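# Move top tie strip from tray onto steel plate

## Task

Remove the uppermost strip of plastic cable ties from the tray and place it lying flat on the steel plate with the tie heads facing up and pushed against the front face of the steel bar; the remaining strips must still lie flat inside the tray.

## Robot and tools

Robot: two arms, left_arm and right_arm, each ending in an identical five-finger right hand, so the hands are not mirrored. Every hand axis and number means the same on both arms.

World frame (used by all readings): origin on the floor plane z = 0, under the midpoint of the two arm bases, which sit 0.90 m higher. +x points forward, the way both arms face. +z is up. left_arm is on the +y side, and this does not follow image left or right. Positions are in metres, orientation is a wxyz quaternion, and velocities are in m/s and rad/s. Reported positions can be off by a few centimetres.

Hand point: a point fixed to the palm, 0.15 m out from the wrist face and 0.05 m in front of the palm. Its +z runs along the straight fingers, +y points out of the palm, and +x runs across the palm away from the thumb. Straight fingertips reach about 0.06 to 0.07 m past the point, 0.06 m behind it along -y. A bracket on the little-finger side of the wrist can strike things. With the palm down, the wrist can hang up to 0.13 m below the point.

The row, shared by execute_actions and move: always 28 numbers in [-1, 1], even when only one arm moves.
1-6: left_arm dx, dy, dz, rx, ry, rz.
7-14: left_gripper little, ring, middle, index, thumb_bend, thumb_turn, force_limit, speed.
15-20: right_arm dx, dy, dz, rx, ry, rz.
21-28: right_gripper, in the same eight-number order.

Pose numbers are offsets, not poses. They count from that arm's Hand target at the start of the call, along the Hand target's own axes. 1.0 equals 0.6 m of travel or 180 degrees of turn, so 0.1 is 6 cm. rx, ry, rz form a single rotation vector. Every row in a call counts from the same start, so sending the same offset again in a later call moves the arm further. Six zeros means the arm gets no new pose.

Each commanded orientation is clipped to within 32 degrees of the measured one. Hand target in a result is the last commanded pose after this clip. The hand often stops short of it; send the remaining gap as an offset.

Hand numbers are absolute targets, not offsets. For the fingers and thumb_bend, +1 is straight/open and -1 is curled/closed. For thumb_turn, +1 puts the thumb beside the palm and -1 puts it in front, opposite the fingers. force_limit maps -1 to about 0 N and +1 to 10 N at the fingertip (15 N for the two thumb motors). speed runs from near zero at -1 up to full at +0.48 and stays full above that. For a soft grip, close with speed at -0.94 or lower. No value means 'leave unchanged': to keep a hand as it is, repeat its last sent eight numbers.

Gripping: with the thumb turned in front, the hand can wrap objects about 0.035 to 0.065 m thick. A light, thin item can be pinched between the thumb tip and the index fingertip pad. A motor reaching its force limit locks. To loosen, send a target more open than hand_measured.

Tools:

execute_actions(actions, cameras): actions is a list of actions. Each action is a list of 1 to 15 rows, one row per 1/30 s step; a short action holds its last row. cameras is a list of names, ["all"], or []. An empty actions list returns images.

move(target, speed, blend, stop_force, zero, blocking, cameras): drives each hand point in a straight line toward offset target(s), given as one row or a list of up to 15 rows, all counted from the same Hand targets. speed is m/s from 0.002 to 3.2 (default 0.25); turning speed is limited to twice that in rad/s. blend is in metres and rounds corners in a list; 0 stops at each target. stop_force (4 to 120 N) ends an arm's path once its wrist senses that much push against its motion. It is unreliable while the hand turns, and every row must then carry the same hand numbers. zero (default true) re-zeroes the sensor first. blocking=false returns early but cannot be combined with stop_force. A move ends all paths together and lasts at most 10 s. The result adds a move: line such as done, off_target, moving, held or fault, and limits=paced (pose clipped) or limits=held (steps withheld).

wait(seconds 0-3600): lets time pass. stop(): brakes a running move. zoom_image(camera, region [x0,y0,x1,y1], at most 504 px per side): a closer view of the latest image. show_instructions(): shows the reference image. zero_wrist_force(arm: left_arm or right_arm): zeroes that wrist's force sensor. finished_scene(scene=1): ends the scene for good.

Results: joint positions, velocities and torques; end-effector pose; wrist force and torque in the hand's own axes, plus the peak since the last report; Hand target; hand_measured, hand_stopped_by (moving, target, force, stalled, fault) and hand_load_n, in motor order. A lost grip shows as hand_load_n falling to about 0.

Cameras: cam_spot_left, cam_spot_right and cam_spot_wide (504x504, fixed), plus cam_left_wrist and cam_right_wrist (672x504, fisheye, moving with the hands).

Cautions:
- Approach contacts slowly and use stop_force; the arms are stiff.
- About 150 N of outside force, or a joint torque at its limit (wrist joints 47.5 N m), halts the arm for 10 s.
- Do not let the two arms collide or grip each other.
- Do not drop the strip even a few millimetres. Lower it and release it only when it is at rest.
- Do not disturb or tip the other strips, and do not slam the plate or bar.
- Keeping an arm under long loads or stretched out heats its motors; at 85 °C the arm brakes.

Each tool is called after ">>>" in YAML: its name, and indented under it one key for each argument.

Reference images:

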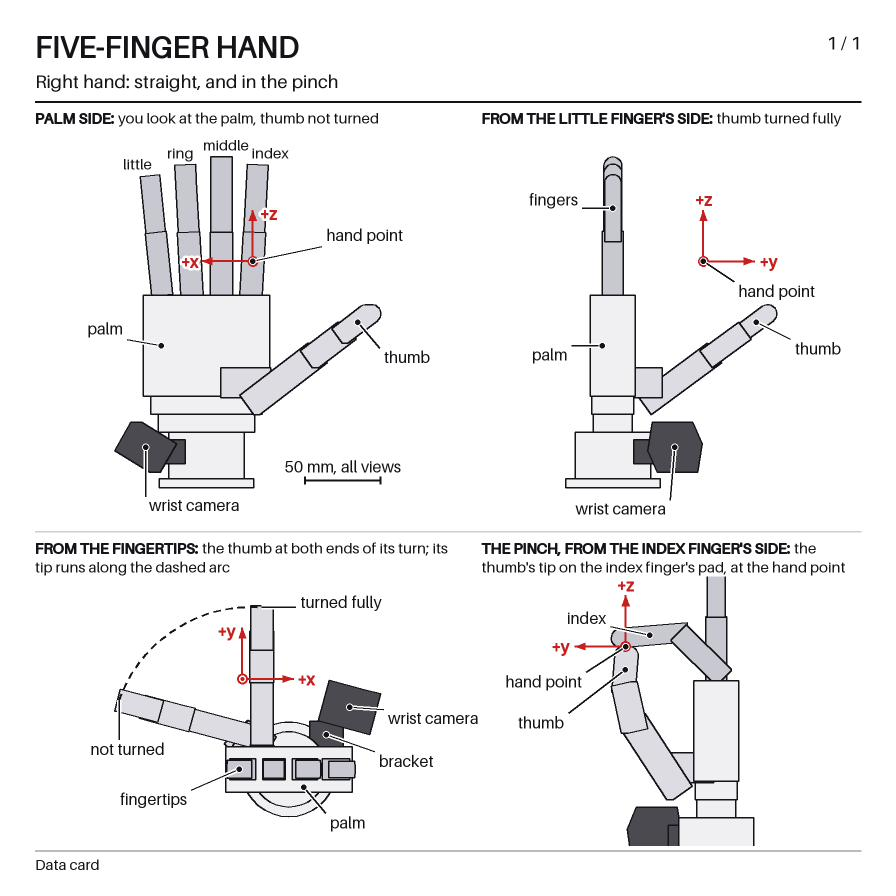

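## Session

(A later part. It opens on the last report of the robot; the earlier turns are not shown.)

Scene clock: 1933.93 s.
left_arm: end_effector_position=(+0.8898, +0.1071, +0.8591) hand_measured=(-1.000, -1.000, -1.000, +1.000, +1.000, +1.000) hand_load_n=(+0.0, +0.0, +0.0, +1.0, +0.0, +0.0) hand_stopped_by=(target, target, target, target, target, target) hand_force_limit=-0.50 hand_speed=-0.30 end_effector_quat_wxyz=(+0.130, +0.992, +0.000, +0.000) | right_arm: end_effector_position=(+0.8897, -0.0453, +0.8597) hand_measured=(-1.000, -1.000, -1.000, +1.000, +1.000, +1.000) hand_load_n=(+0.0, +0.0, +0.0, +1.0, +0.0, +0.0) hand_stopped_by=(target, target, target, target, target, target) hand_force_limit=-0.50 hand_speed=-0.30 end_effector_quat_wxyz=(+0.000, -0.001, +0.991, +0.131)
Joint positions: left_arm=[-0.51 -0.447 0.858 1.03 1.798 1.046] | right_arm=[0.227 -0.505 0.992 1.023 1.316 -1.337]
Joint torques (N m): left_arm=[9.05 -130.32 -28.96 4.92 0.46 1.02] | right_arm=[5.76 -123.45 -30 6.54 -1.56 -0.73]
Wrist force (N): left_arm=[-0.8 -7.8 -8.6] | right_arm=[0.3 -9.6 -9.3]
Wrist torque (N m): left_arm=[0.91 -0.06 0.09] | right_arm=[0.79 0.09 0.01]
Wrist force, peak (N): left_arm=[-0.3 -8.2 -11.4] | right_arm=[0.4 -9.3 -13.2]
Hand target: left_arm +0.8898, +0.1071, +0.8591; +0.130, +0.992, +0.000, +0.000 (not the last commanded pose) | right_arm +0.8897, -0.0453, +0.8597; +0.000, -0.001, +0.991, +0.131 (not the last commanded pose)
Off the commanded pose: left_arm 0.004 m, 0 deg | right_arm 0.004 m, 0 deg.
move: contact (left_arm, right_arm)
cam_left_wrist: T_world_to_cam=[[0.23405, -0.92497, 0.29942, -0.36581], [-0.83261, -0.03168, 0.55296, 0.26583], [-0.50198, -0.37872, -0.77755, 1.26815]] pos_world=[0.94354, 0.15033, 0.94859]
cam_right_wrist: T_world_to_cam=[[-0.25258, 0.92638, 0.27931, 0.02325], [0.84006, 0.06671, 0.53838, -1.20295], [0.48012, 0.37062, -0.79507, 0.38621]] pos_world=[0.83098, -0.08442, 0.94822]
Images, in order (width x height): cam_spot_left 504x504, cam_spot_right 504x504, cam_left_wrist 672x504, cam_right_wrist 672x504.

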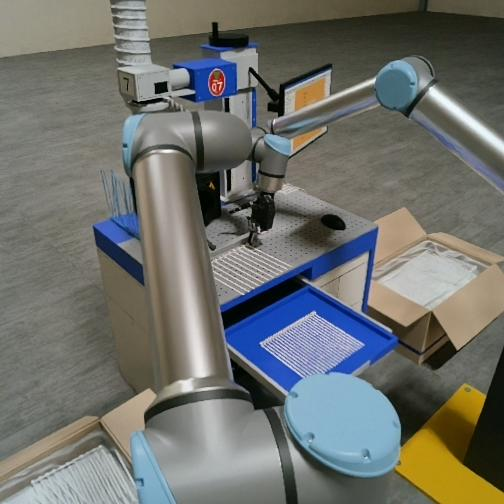

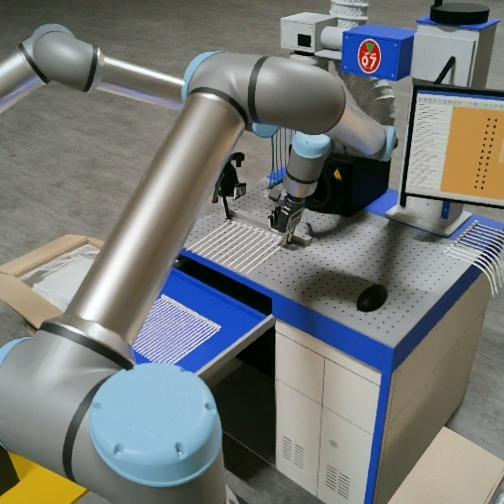

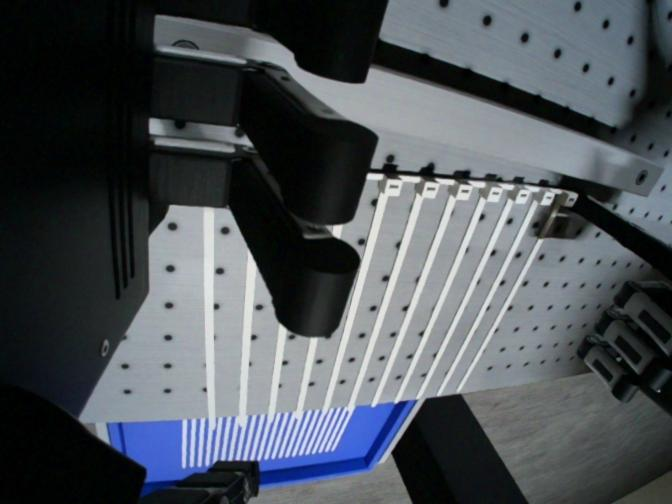

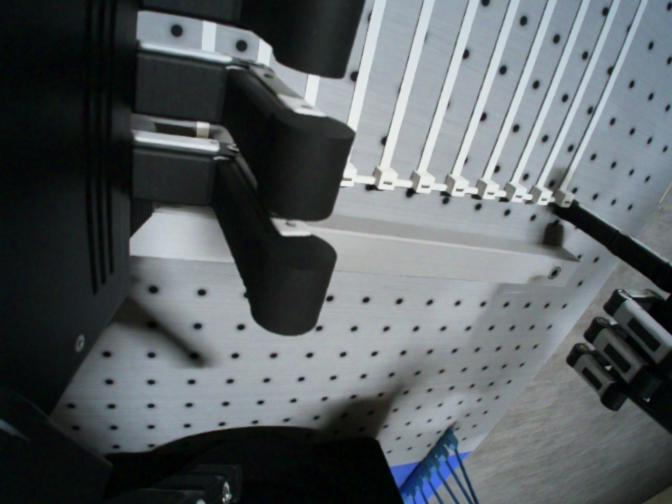

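>>> move:
  target: [0,-0.0062,-0.0025,0,0,0,-1,-1,-1,1,1,1,-0.5,-0.3, 0,-0.0062,-0.0025,0,0,0,-1,-1,-1,1,1,1,-0.5,-0.3]
  speed: 0.01
  cameras: ["cam_left_wrist","cam_right_wrist","cam_spot_right","cam_spot_left"]

>>> zoom_image:
  camera: "cam_spot_right"
  region: [170, 180, 350, 300]

>>> zoom_image:
  camera: "cam_right_wrist"
  region: [440, 120, 640, 300]

>>> zoom_image:
  camera: "cam_left_wrist"
  region: [470, 100, 672, 280]

Scene clock: 1976.07 s.
left_arm: end_effector_position=(+0.8898, +0.1112, +0.8596) hand_measured=(-1.000, -1.000, -1.000, +1.000, +1.000, +1.000) hand_load_n=(+0.0, +0.0, +0.0, +0.0, +0.0, +0.0) hand_stopped_by=(target, target, target, target, target, target) hand_force_limit=-0.50 hand_speed=-0.30 end_effector_quat_wxyz=(+0.130, +0.992, +0.000, +0.000) | right_arm: end_effector_position=(+0.8897, -0.0494, +0.8602) hand_measured=(-1.000, -1.000, -1.000, +1.000, +1.000, +1.000) hand_load_n=(+0.0, +0.5, +0.0, +0.0, +0.0, +0.0) hand_stopped_by=(target, target, target, target, target, target) hand_force_limit=-0.50 hand_speed=-0.30 end_effector_quat_wxyz=(+0.000, -0.001, +0.991, +0.131)
Joint positions: left_arm=[-0.507 -0.45 0.863 1.029 1.798 1.049] | right_arm=[0.223 -0.508 0.997 1.022 1.315 -1.341]
Joint torques (N m): left_arm=[10.98 -125.33 -27.16 1.37 3.23 1.33] | right_arm=[-4.41 -115.6 -32.29 0.02 -3.3 -1.01]
Wrist force (N): left_arm=[-0.2 -0.8 -0.4] | right_arm=[0.9 -1.4 -4.4]
Wrist torque (N m): left_arm=[-0.07 0.03 -0.16] | right_arm=[0.11 0.00 0.11]
Wrist force, peak (N): left_arm=[-0.4 -8.9 -9.1] | right_arm=[0.4 -10.0 -9.3]
Hand target: left_arm +0.8898, +0.1111, +0.8596; +0.130, +0.992, +0.000, +0.000 | right_arm +0.8897, -0.0493, +0.8602; +0.000, -0.001, +0.991, +0.131
Off the commanded pose: left_arm 0.000 m, 0 deg | right_arm 0.000 m, 0 deg.
move: done
cam_left_wrist: T_world_to_cam=[[0.23397, -0.92497, 0.29947, -0.36224], [-0.83263, -0.0316, 0.55293, 0.26571], [-0.50198, -0.37872, -0.77755, 1.27005]] pos_world=[0.94354, 0.15433, 0.94909]
cam_right_wrist: T_world_to_cam=[[-0.25268, 0.92638, 0.27925, 0.02696], [0.84003, 0.06682, 0.53842, -1.20295], [0.48012, 0.37062, -0.79506, 0.38809]] pos_world=[0.83099, -0.08842, 0.94872]
Images, in order (width x height): cam_spot_left 504x504, cam_spot_right 504x504, cam_left_wrist 672x504, cam_right_wrist 672x504.

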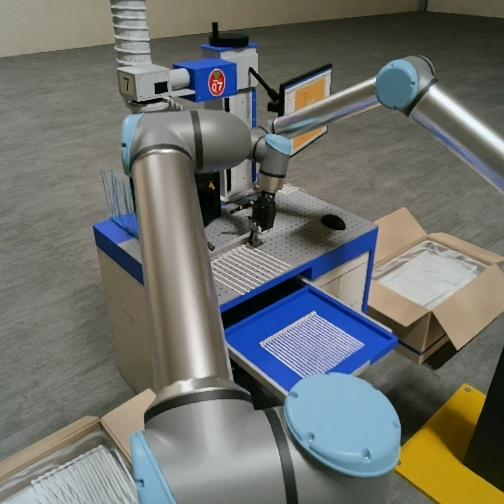

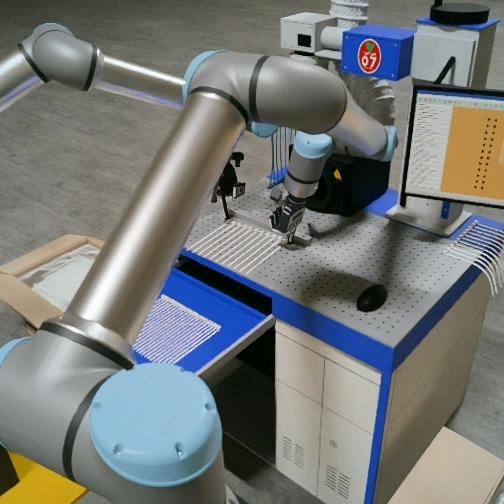

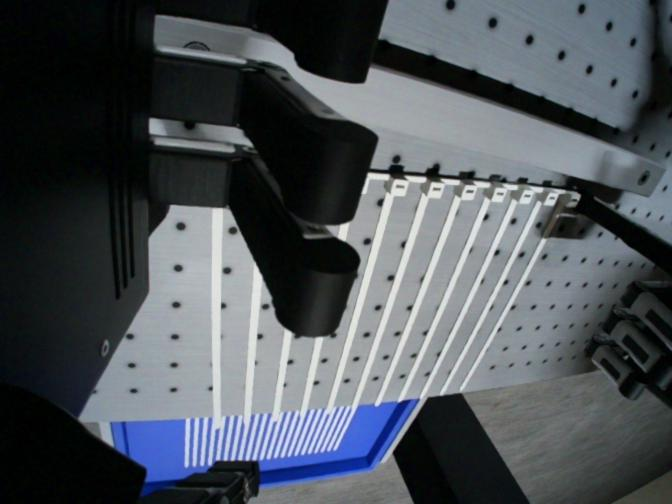

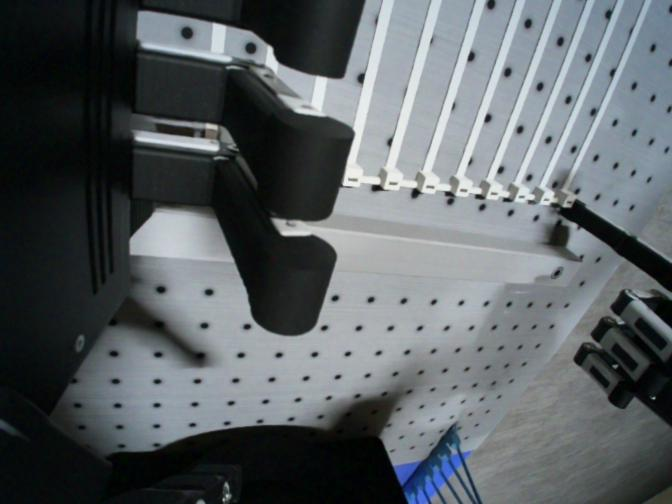

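Scaled by 2.800 from the camera's image (finer frame: 720x720).

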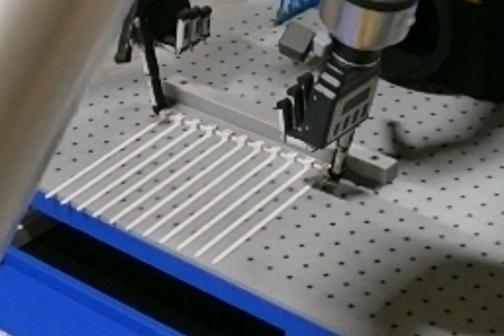

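Scaled by 2.520 from the camera's image (finer frame: 960x720).

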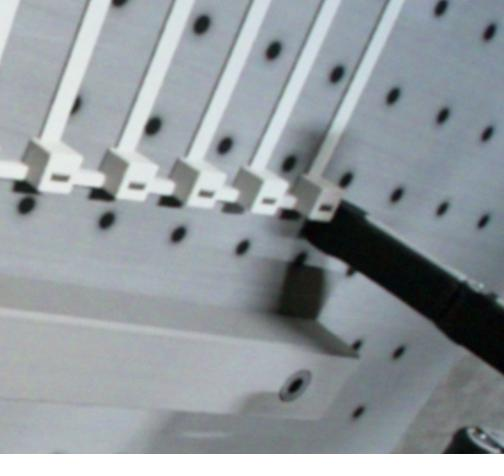

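Scaled by 2.495 from the camera's image (finer frame: 960x720).

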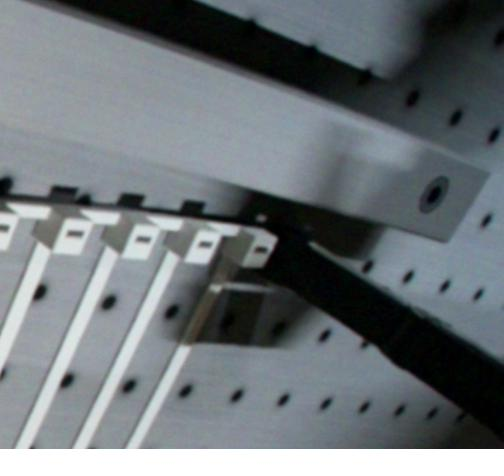

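>>> execute_actions:
  actions: []
  cameras: ["all"]

Scene clock: 1996.97 s.
left_arm: end_effector_position=(+0.8898, +0.1111, +0.8596) hand_measured=(-1.000, -1.000, -1.000, +1.000, +1.000, +1.000) hand_load_n=(+0.0, +0.0, +0.0, +0.0, +0.0, +0.0) hand_stopped_by=(target, target, target, target, target, target) hand_force_limit=-0.50 hand_speed=-0.30 end_effector_quat_wxyz=(+0.130, +0.992, +0.000, +0.000) | right_arm: end_effector_position=(+0.8897, -0.0493, +0.8602) hand_measured=(-1.000, -1.000, -1.000, +1.000, +1.000, +1.000) hand_load_n=(+0.0, +0.0, +0.0, +0.0, +0.0, +0.0) hand_stopped_by=(target, target, target, target, target, target) hand_force_limit=-0.50 hand_speed=-0.30 end_effector_quat_wxyz=(+0.000, -0.001, +0.991, +0.131)
Joint positions: left_arm=[-0.507 -0.45 0.863 1.029 1.798 1.049] | right_arm=[0.223 -0.508 0.997 1.022 1.315 -1.341]
Joint velocities: within noise
Joint torques (N m): left_arm=[-18.31 -98.43 -46.15 5.93 0.83 -1.52] | right_arm=[15.77 -86.15 -43.63 6.19 -1.97 1.79]
Wrist force (N): left_arm=[-0.1 -1.2 -0.3] | right_arm=[0.6 -1.3 -4.5]
Wrist torque (N m): left_arm=[-0.14 0.03 -0.17] | right_arm=[0.12 0.06 0.09]
Wrist force, peak (N): left_arm=[-0.1 -1.7 -0.7] | right_arm=[1.0 -1.4 -4.6]
Hand target: left_arm +0.8898, +0.1111, +0.8596; +0.130, +0.992, +0.000, +0.000 | right_arm +0.8897, -0.0493, +0.8602; +0.000, -0.001, +0.991, +0.131
Off the commanded pose: left_arm 0.000 m, 0 deg | right_arm 0.000 m, 0 deg.
camera_calibration:
cam_left_wrist: T_world_to_cam=[[0.23406, -0.92496, 0.29944, -0.36229], [-0.83265, -0.03171, 0.55289, 0.26578], [-0.50191, -0.37874, -0.77759, 1.27002]] pos_world=[0.94354, 0.15433, 0.94909]
cam_right_wrist: T_world_to_cam=[[-0.2526, 0.92638, 0.2793, 0.02684], [0.84005, 0.06674, 0.53839, -1.20295], [0.48012, 0.37062, -0.79507, 0.38809]] pos_world=[0.83099, -0.08842, 0.94872]

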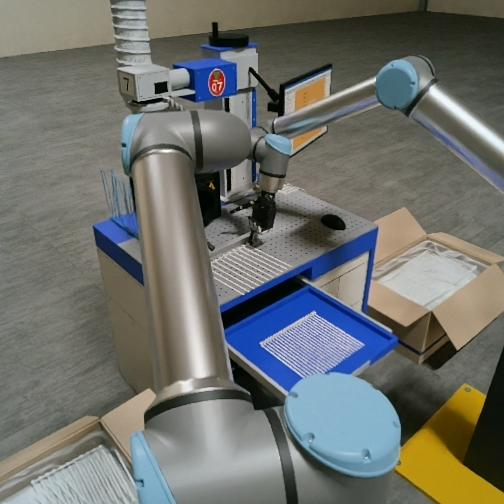

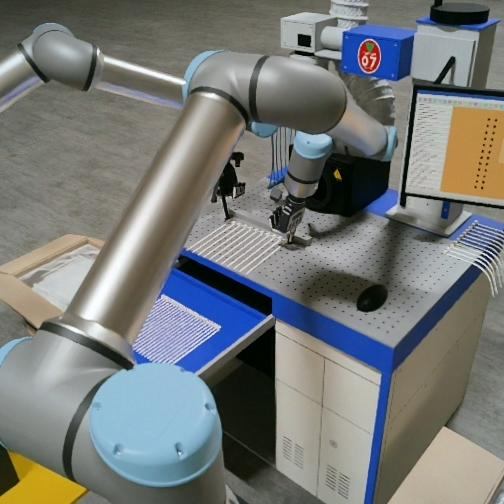

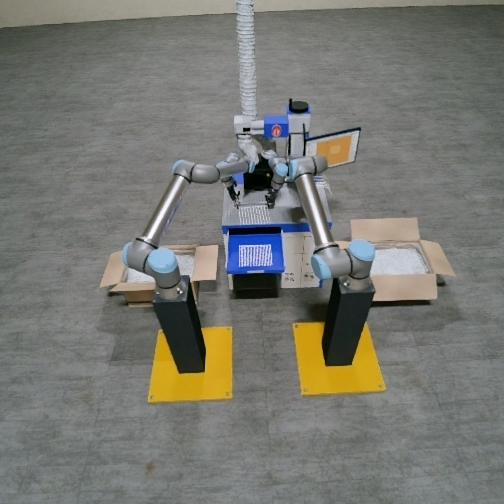

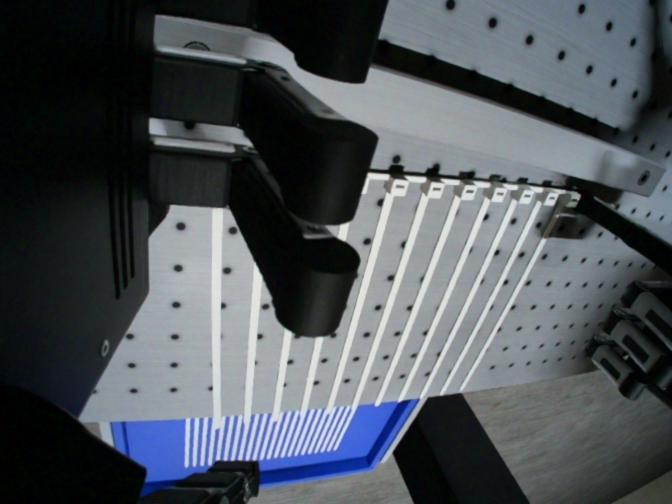

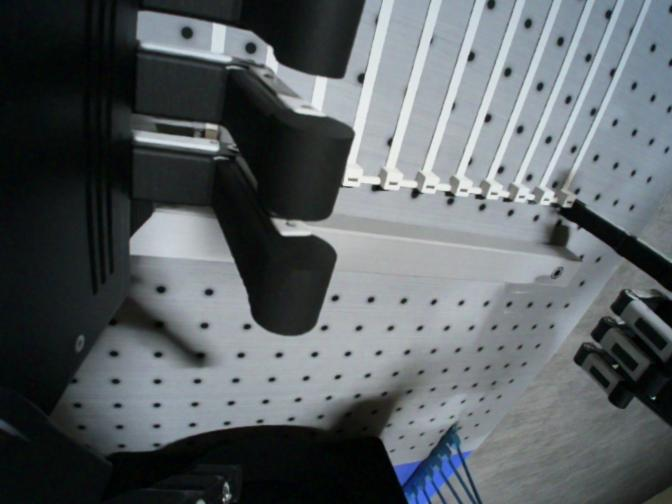

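>>> zoom_image:
  camera: "cam_right_wrist"
  region: [320, 120, 620, 320]

>>> zoom_image:
  camera: "cam_left_wrist"
  region: [372, 80, 672, 300]

>>> zoom_image:
  camera: "cam_spot_right"
  region: [170, 180, 350, 300]

>>> zoom_image:
  camera: "cam_spot_left"
  region: [180, 170, 340, 300]

Scaled by 1.680 from the camera's image (finer frame: 960x720).

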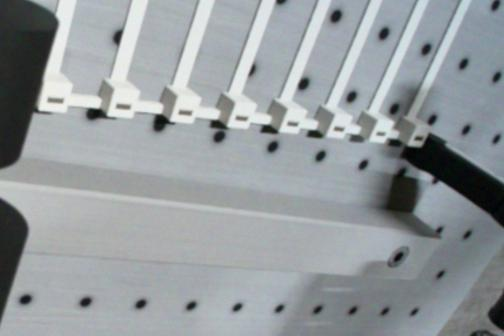

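Scaled by 1.680 from the camera's image (finer frame: 960x720).

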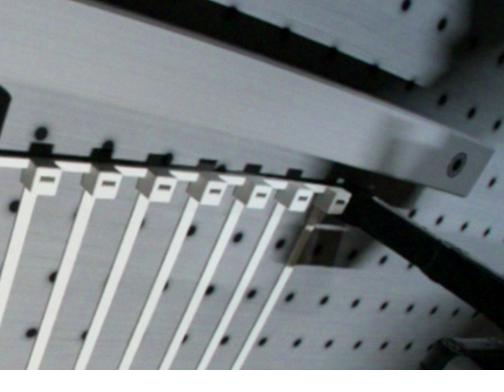

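Scaled by 2.800 from the camera's image (finer frame: 720x720).

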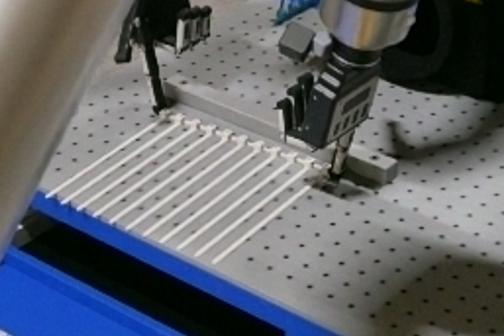

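Scaled by 3.150 from the camera's image (finer frame: 720x720).

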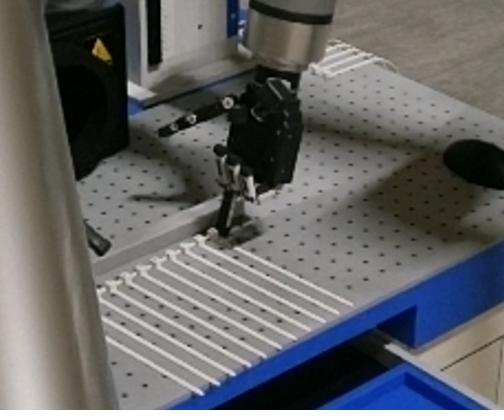

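>>> zoom_image:
  camera: "cam_left_wrist"
  region: [522, 160, 622, 250]

>>> zoom_image:
  camera: "cam_right_wrist"
  region: [510, 160, 610, 250]

>>> zoom_image:
  camera: "cam_spot_right"
  region: [265, 215, 325, 265]

>>> zoom_image:
  camera: "cam_spot_left"
  region: [230, 220, 290, 270]

Scaled by 5.040 from the camera's image (finer frame: 960x720).

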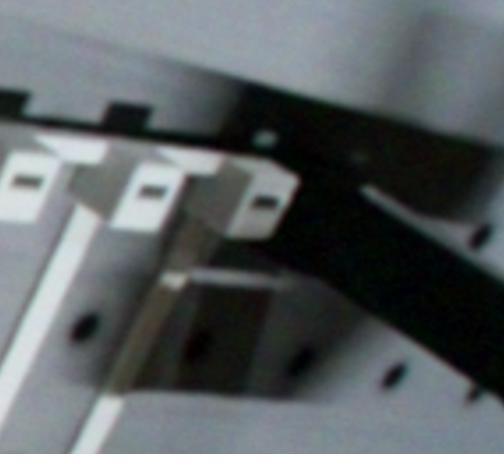

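Scaled by 5.040 from the camera's image (finer frame: 960x720).

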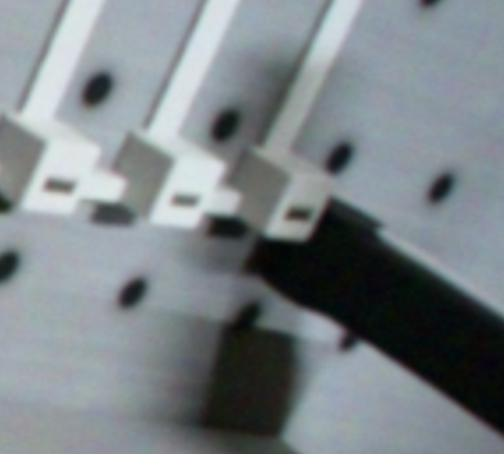

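Scaled by 8.400 from the camera's image (finer frame: 720x720).

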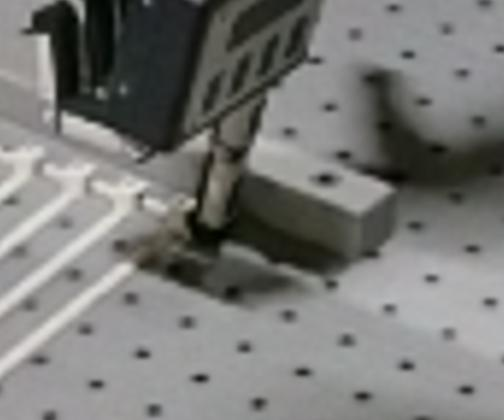

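Scaled by 8.400 from the camera's image (finer frame: 720x720).

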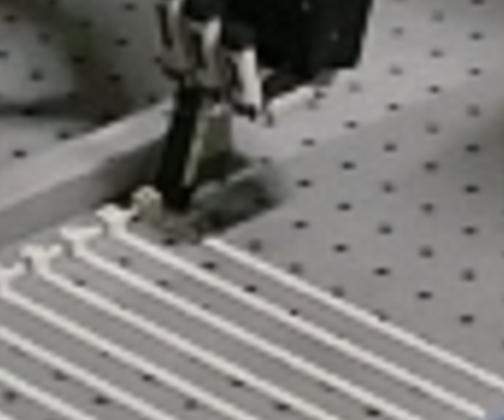

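>>> move:
  target:
    - [0,0.00863,-0.0322,0,0,0,-1,-1,-1,1,1,1,-0.5,-0.3,0,0.00863,-0.0322,0,0,0,-1,-1,-1,1,1,1,-0.5,-0.3]
    - [-0.02833,0.03278,-0.02573,0,0,0,-1,-1,-1,1,1,1,-0.5,-0.3,0.02833,0.03278,-0.02573,0,0,0,-1,-1,-1,1,1,1,-0.5,-0.3]
  speed: 0.05
  cameras: ["cam_left_wrist","cam_right_wrist"]

Scene clock: 2044.40 s.
left_arm: end_effector_position=(+0.8727, +0.0959, +0.8796) hand_measured=(-1.000, -1.000, -1.000, +1.000, +1.000, +1.000) hand_load_n=(+0.0, +0.0, +0.0, +0.0, +0.0, +0.0) hand_stopped_by=(target, target, target, target, target, target) hand_force_limit=-0.50 hand_speed=-0.30 end_effector_quat_wxyz=(+0.130, +0.992, +0.000, +0.000) | right_arm: end_effector_position=(+0.8726, -0.0341, +0.8803) hand_measured=(-1.000, -1.000, -1.000, +1.000, +1.000, +1.000) hand_load_n=(+0.0, +0.0, +0.0, +0.0, +0.0, +0.0) hand_stopped_by=(target, target, target, target, target, target) hand_force_limit=-0.50 hand_speed=-0.30 end_effector_quat_wxyz=(+0.000, -0.001, +0.991, +0.131)
Joint positions: left_arm=[-0.53 -0.49 0.905 1.021 1.795 1.026] | right_arm=[0.243 -0.543 1.028 1.02 1.317 -1.32]
Joint torques (N m): left_arm=[20.14 -96.45 -45.42 7.47 -2.01 3.09] | right_arm=[-16.85 -83.97 -43.44 7.24 1.5 -2.91]
Wrist force (N): left_arm=[0.4 -1.1 -0.3] | right_arm=[0.8 -1.2 -4.3]
Wrist torque (N m): left_arm=[-0.12 -0.05 0.06] | right_arm=[0.13 0.00 -0.04]
Wrist force, peak (N): left_arm=[0.1 -1.5 -0.7] | right_arm=[0.4 -1.7 -5.1]
Hand target: left_arm +0.8728, +0.0961, +0.8795; +0.130, +0.992, +0.000, +0.000 | right_arm +0.8727, -0.0343, +0.8802; +0.000, -0.001, +0.991, +0.131
Off the commanded pose: left_arm 0.000 m, 0 deg | right_arm 0.000 m, 0 deg.
move: done
cam_left_wrist: T_world_to_cam=[[0.23398, -0.92493, 0.29959, -0.37844], [-0.83275, -0.03163, 0.55274, 0.24018], [-0.50177, -0.37881, -0.77764, 1.27125]] pos_world=[0.92644, 0.13913, 0.96919]
cam_right_wrist: T_world_to_cam=[[-0.2527, 0.92635, 0.27931, 0.0029], [0.83992, 0.06673, 0.5386, -1.20051], [0.48029, 0.3707, -0.79492, 0.40637]] pos_world=[0.81389, -0.07322, 0.96882]

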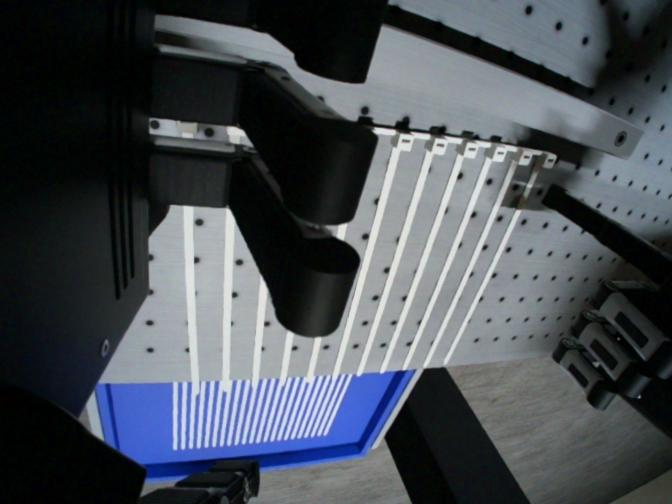

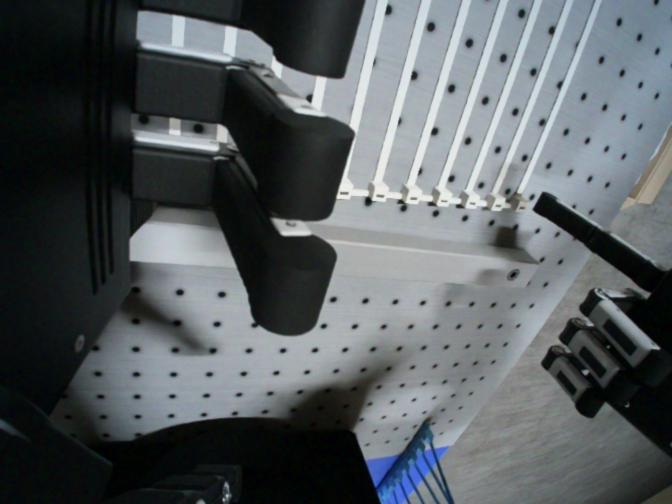

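>>> move:
  target: [0,-0.00755,0.02818,0,0,0,-1,-1,-1,1,1,1,-0.5,-0.3,0,-0.00755,0.02818,0,0,0,-1,-1,-1,1,1,1,-0.5,-0.3]
  speed: 0.02
  stop_force: 5
  cameras: ["cam_left_wrist","cam_right_wrist"]

Scene clock: 2050.50 s.
left_arm: end_effector_position=(+0.8728, +0.0961, +0.8620) hand_measured=(-1.000, -1.000, -1.000, +1.000, +1.000, +1.000) hand_load_n=(+0.0, +0.0, +0.0, +0.0, +0.0, +0.0) hand_stopped_by=(target, target, target, target, target, target) hand_force_limit=-0.50 hand_speed=-0.30 end_effector_quat_wxyz=(+0.130, +0.992, +0.000, +0.000) | right_arm: end_effector_position=(+0.8727, -0.0343, +0.8627) hand_measured=(-1.000, -1.000, -1.000, +1.000, +1.000, +1.000) hand_load_n=(+0.0, +0.5, +0.0, +0.0, +0.0, +0.0) hand_stopped_by=(target, target, target, target, target, target) hand_force_limit=-0.50 hand_speed=-0.30 end_effector_quat_wxyz=(+0.000, -0.001, +0.991, +0.131)
Joint positions: left_arm=[-0.529 -0.474 0.908 1.004 1.795 1.026] | right_arm=[0.243 -0.527 1.03 1.002 1.317 -1.32]
Joint torques (N m): left_arm=[20.01 -133.55 -33.83 7.08 3.2 2.33] | right_arm=[-15.9 -123.69 -36.83 7.26 -1.99 -1.84]
Wrist force (N): left_arm=[-0.3 -1.1 -0.4] | right_arm=[1.1 -1.4 -4.3]
Wrist torque (N m): left_arm=[-0.12 0.06 -0.03] | right_arm=[0.10 -0.03 -0.01]
Wrist force, peak (N): left_arm=[-0.1 -1.7 -0.3] | right_arm=[0.6 -1.0 -5.2]
Hand target: left_arm +0.8728, +0.0961, +0.8620; +0.130, +0.992, +0.000, +0.000 | right_arm +0.8727, -0.0343, +0.8627; +0.000, -0.001, +0.991, +0.131
Off the commanded pose: left_arm 0.000 m, 0 deg | right_arm 0.000 m, 0 deg.
move: done
cam_left_wrist: T_world_to_cam=[[0.23407, -0.92497, 0.2994, -0.37288], [-0.8326, -0.03171, 0.55297, 0.24971], [-0.50198, -0.37872, -0.77755, 1.25771]] pos_world=[0.92654, 0.13933, 0.95149]
cam_right_wrist: T_world_to_cam=[[-0.25254, 0.9264, 0.27931, 0.00793], [0.84009, 0.06671, 0.53833, -1.19094], [0.48008, 0.37059, -0.7951, 0.39267]] pos_world=[0.81398, -0.07342, 0.95112]

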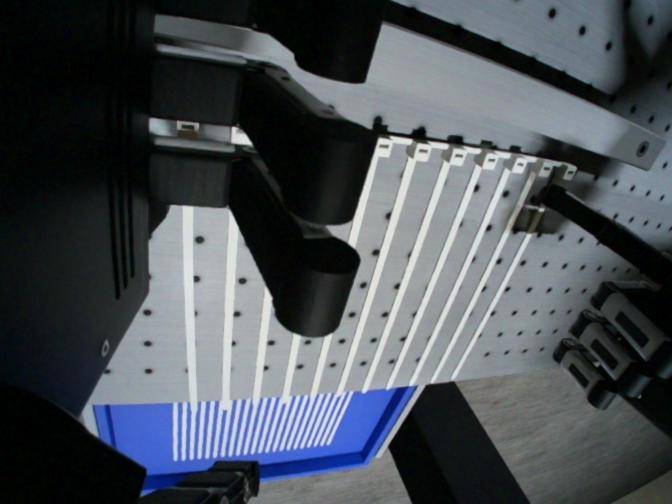

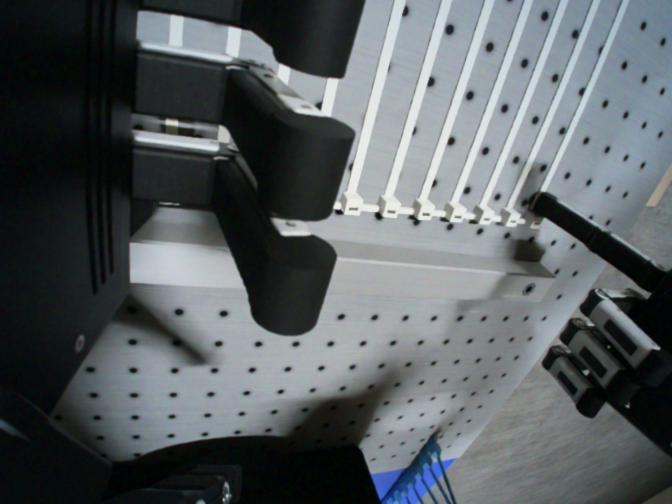

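>>> zoom_image:
  camera: "cam_left_wrist"
  region: [490, 140, 620, 250]

>>> zoom_image:
  camera: "cam_right_wrist"
  region: [470, 160, 600, 270]

Scaled by 3.877 from the camera's image (finer frame: 960x720).

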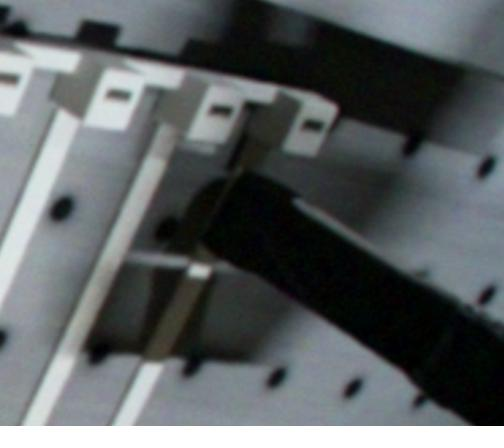

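Scaled by 3.877 from the camera's image (finer frame: 960x720).

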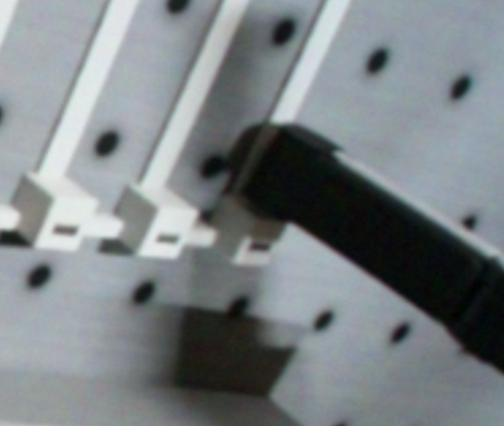

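>>> move:
  target: [0,-0.0003,0.00113,0,0,0,-1,-1,-1,1,1,1,-0.5,-0.3,0,-0.0003,0.00113,0,0,0,-1,-1,-1,1,1,1,-0.5,-0.3]
  speed: 0.01
  stop_force: 4

>>> move:
  target: [0.0167,0,0,0,0,0,-1,-1,-1,1,1,1,-0.5,-0.3,-0.0167,0,0,0,0,0,-1,-1,-1,1,1,1,-0.5,-0.3]
  speed: 0.01
  stop_force: 4
  cameras: ["cam_left_wrist","cam_right_wrist"]

Scene clock: 2067.60 s.
left_arm: end_effector_position=(+0.8728, +0.0961, +0.8613) hand_measured=(-1.000, -1.000, -1.000, +1.000, +1.000, +1.000) hand_load_n=(+0.0, +0.0, +0.0, +0.0, +0.0, +0.0) hand_stopped_by=(target, target, target, target, target, target) hand_force_limit=-0.50 hand_speed=-0.30 end_effector_quat_wxyz=(+0.130, +0.992, +0.000, +0.000) | right_arm: end_effector_position=(+0.8727, -0.0343, +0.8620) hand_measured=(-1.000, -1.000, -1.000, +1.000, +1.000, +1.000) hand_load_n=(+0.0, +0.0, +0.0, +0.0, +0.0, +0.0) hand_stopped_by=(target, target, target, target, target, target) hand_force_limit=-0.50 hand_speed=-0.30 end_effector_quat_wxyz=(+0.000, -0.001, +0.991, +0.131)
Joint positions: left_arm=[-0.529 -0.474 0.908 1.003 1.795 1.026] | right_arm=[0.243 -0.526 1.03 1.002 1.317 -1.32]
Joint torques (N m): left_arm=[18.83 -97.36 -19.67 1.51 1.91 1.7] | right_arm=[-8.52 -84.18 -24.53 -0.14 -1.82 0.19]
Wrist force (N): left_arm=[-0.1 -0.9 0.0] | right_arm=[0.6 -1.5 -4.2]
Wrist torque (N m): left_arm=[-0.11 0.03 -0.02] | right_arm=[0.07 0.04 -0.05]
Wrist force, peak (N): left_arm=[-0.1 -1.7 -0.4] | right_arm=[1.0 -1.2 -5.0]
Hand target: left_arm +0.8728, +0.0961, +0.8613; +0.130, +0.992, +0.000, +0.000 | right_arm +0.8727, -0.0343, +0.8620; +0.000, -0.001, +0.991, +0.131
Off the commanded pose: left_arm 0.000 m, 0 deg | right_arm 0.000 m, 0 deg.
move: done

Scene clock: 2069.97 s.
left_arm: end_effector_position=(+0.8829, +0.0962, +0.8613) hand_measured=(-1.000, -1.000, -1.000, +1.000, +1.000, +1.000) hand_load_n=(+0.0, +0.0, +0.0, +0.0, +0.0, +0.0) hand_stopped_by=(target, target, target, target, target, target) hand_force_limit=-0.50 hand_speed=-0.30 end_effector_quat_wxyz=(+0.130, +0.992, +0.000, +0.000) | right_arm: end_effector_position=(+0.8828, -0.0343, +0.8620) hand_measured=(-1.000, -1.000, -1.000, +1.000, +1.000, +1.000) hand_load_n=(+0.0, +0.5, +0.0, +0.0, +0.0, +0.0) hand_stopped_by=(target, target, target, target, target, target) hand_force_limit=-0.50 hand_speed=-0.30 end_effector_quat_wxyz=(+0.000, -0.001, +0.991, +0.131)
Joint positions: left_arm=[-0.524 -0.455 0.87 1.023 1.796 1.032] | right_arm=[0.241 -0.51 0.998 1.019 1.317 -1.323]
Joint torques (N m): left_arm=[-11.16 -132.7 -20.68 0.8 2.69 -0.88] | right_arm=[0.29 -124.64 -24.92 -0.49 -2.88 0.63]
Wrist force (N): left_arm=[-0.1 -1.3 -0.2] | right_arm=[0.7 -1.4 -4.8]
Wrist torque (N m): left_arm=[-0.17 0.02 -0.17] | right_arm=[0.12 0.04 0.09]
Wrist force, peak (N): left_arm=[-0.4 -1.6 -0.4] | right_arm=[0.7 -1.3 -4.8]
Hand target: left_arm +0.8828, +0.0961, +0.8613; +0.130, +0.992, +0.000, +0.000 | right_arm +0.8827, -0.0343, +0.8620; +0.000, -0.001, +0.991, +0.131
Off the commanded pose: left_arm 0.000 m, 0 deg | right_arm 0.000 m, 0 deg.
move: done
cam_left_wrist: T_world_to_cam=[[0.23411, -0.92493, 0.29951, -0.37518], [-0.83265, -0.03171, 0.5529, 0.25848], [-0.50189, -0.37882, -0.77756, 1.26219]] pos_world=[0.93654, 0.13933, 0.95089]
cam_right_wrist: T_world_to_cam=[[-0.2526, 0.92638, 0.2793, 0.01071], [0.84005, 0.06674, 0.53839, -1.19898], [0.48012, 0.37062, -0.79507, 0.38725]] pos_world=[0.82399, -0.07342, 0.95042]

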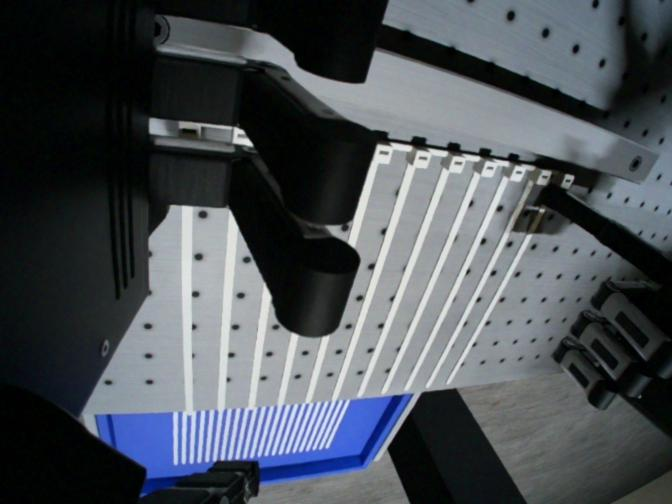

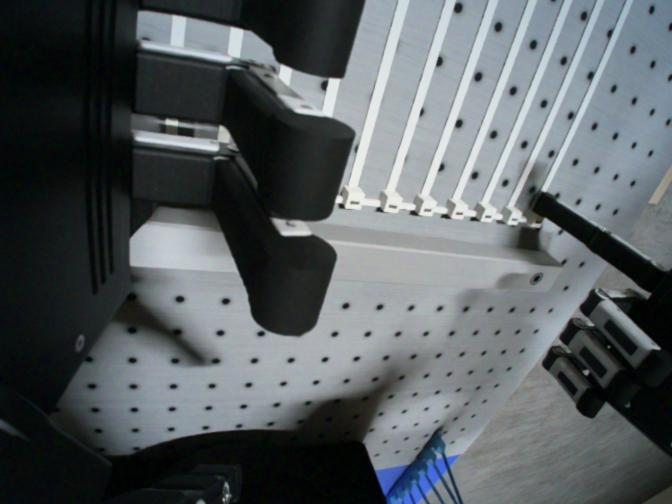

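Strip moves with the fingers. Continue until contact.

>>> move:
  target: [0.0417,0,0,0,0,0,-1,-1,-1,1,1,1,-0.5,-0.3,-0.0417,0,0,0,0,0,-1,-1,-1,1,1,1,-0.5,-0.3]
  speed: 0.007
  stop_force: 4
  cameras: ["cam_left_wrist","cam_right_wrist"]

Scene clock: 2082.20 s.
left_arm: end_effector_position=(+0.9044, +0.0961, +0.8613) hand_measured=(-1.000, -1.000, -1.000, +1.000, +1.000, +1.000) hand_load_n=(+0.0, +0.0, +0.0, +0.0, +0.0, +0.0) hand_stopped_by=(target, target, target, target, target, target) hand_force_limit=-0.50 hand_speed=-0.30 end_effector_quat_wxyz=(+0.130, +0.992, +0.000, +0.000) | right_arm: end_effector_position=(+0.8921, -0.0343, +0.8620) hand_measured=(-1.000, -1.000, -1.000, +1.000, +1.000, +1.000) hand_load_n=(+0.0, +0.0, +0.0, +0.0, +0.0, +0.0) hand_stopped_by=(target, target, target, target, target, target) hand_force_limit=-0.50 hand_speed=-0.30 end_effector_quat_wxyz=(+0.000, -0.001, +0.991, +0.131)
Joint positions: left_arm=[-0.513 -0.412 0.783 1.07 1.797 1.043] | right_arm=[0.238 -0.495 0.967 1.035 1.316 -1.325]
Joint torques (N m): left_arm=[-17.06 -136.64 -23.42 0.27 -3.52 -1.17] | right_arm=[15.12 -126.18 -26.48 -0.48 1.85 1.67]
Wrist force (N): left_arm=[-3.8 -0.7 -0.8] | right_arm=[1.6 -1.3 -4.2]
Wrist torque (N m): left_arm=[-0.04 -0.20 -0.37] | right_arm=[0.09 0.12 0.17]
Wrist force, peak (N): left_arm=[-7.3 -1.2 -2.0] | right_arm=[6.8 -1.2 -5.4]
Hand target: left_arm +0.9044, +0.0961, +0.8613; +0.130, +0.992, +0.000, +0.000 (not the last commanded pose) | right_arm +0.8921, -0.0343, +0.8620; +0.000, -0.001, +0.991, +0.131 (not the last commanded pose)
Off the commanded pose: left_arm 0.003 m, 0 deg | right_arm 0.016 m, 0 deg.
move: contact (left_arm, right_arm)
cam_left_wrist: T_world_to_cam=[[0.23407, -0.92497, 0.2994, -0.3801], [-0.8326, -0.03171, 0.55297, 0.27635], [-0.50198, -0.37872, -0.77755, 1.2731]] pos_world=[0.95814, 0.13933, 0.95089]
cam_right_wrist: T_world_to_cam=[[-0.25254, 0.9264, 0.27931, 0.01297], [0.84009, 0.06671, 0.53833, -1.20683], [0.48008, 0.37059, -0.7951, 0.38293]] pos_world=[0.83329, -0.07342, 0.95052]

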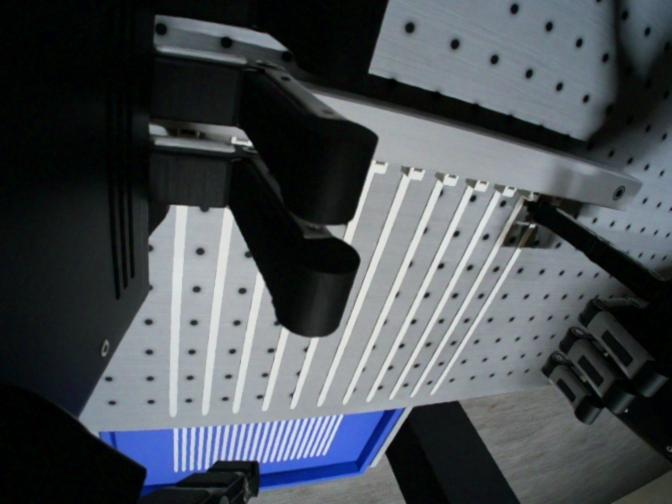

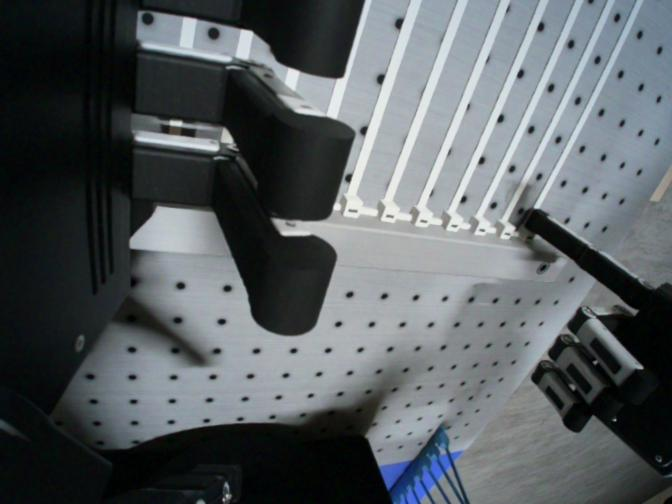

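>>> zoom_image:
  camera: "cam_left_wrist"
  region: [352, 120, 652, 280]

>>> zoom_image:
  camera: "cam_right_wrist"
  region: [320, 160, 600, 320]

>>> zoom_image:
  camera: "cam_right_wrist"
  region: [460, 180, 580, 280]

>>> zoom_image:
  camera: "cam_left_wrist"
  region: [480, 140, 600, 240]

Scaled by 1.680 from the camera's image (finer frame: 960x720).

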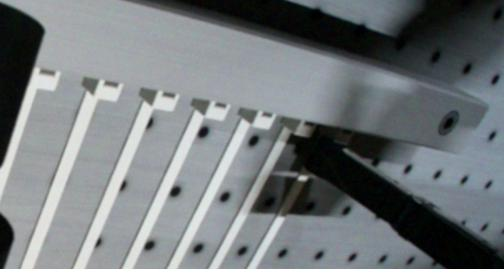

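Scaled by 1.800 from the camera's image (finer frame: 960x720).

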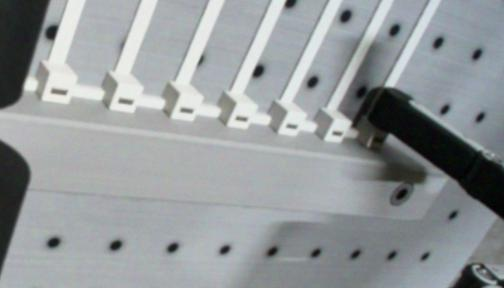

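Scaled by 4.200 from the camera's image (finer frame: 960x720).

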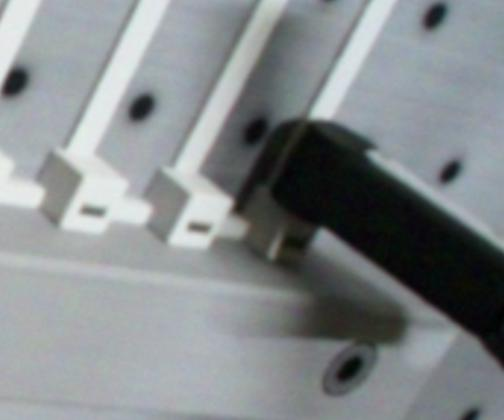

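Scaled by 4.200 from the camera's image (finer frame: 960x720).

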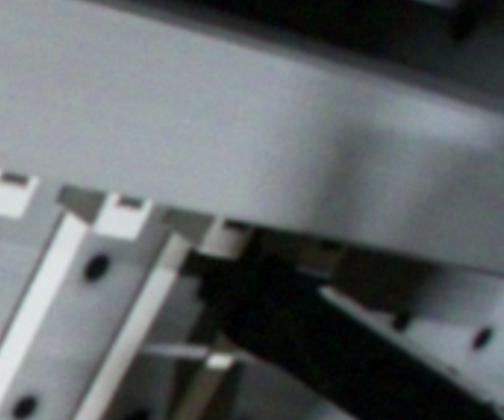

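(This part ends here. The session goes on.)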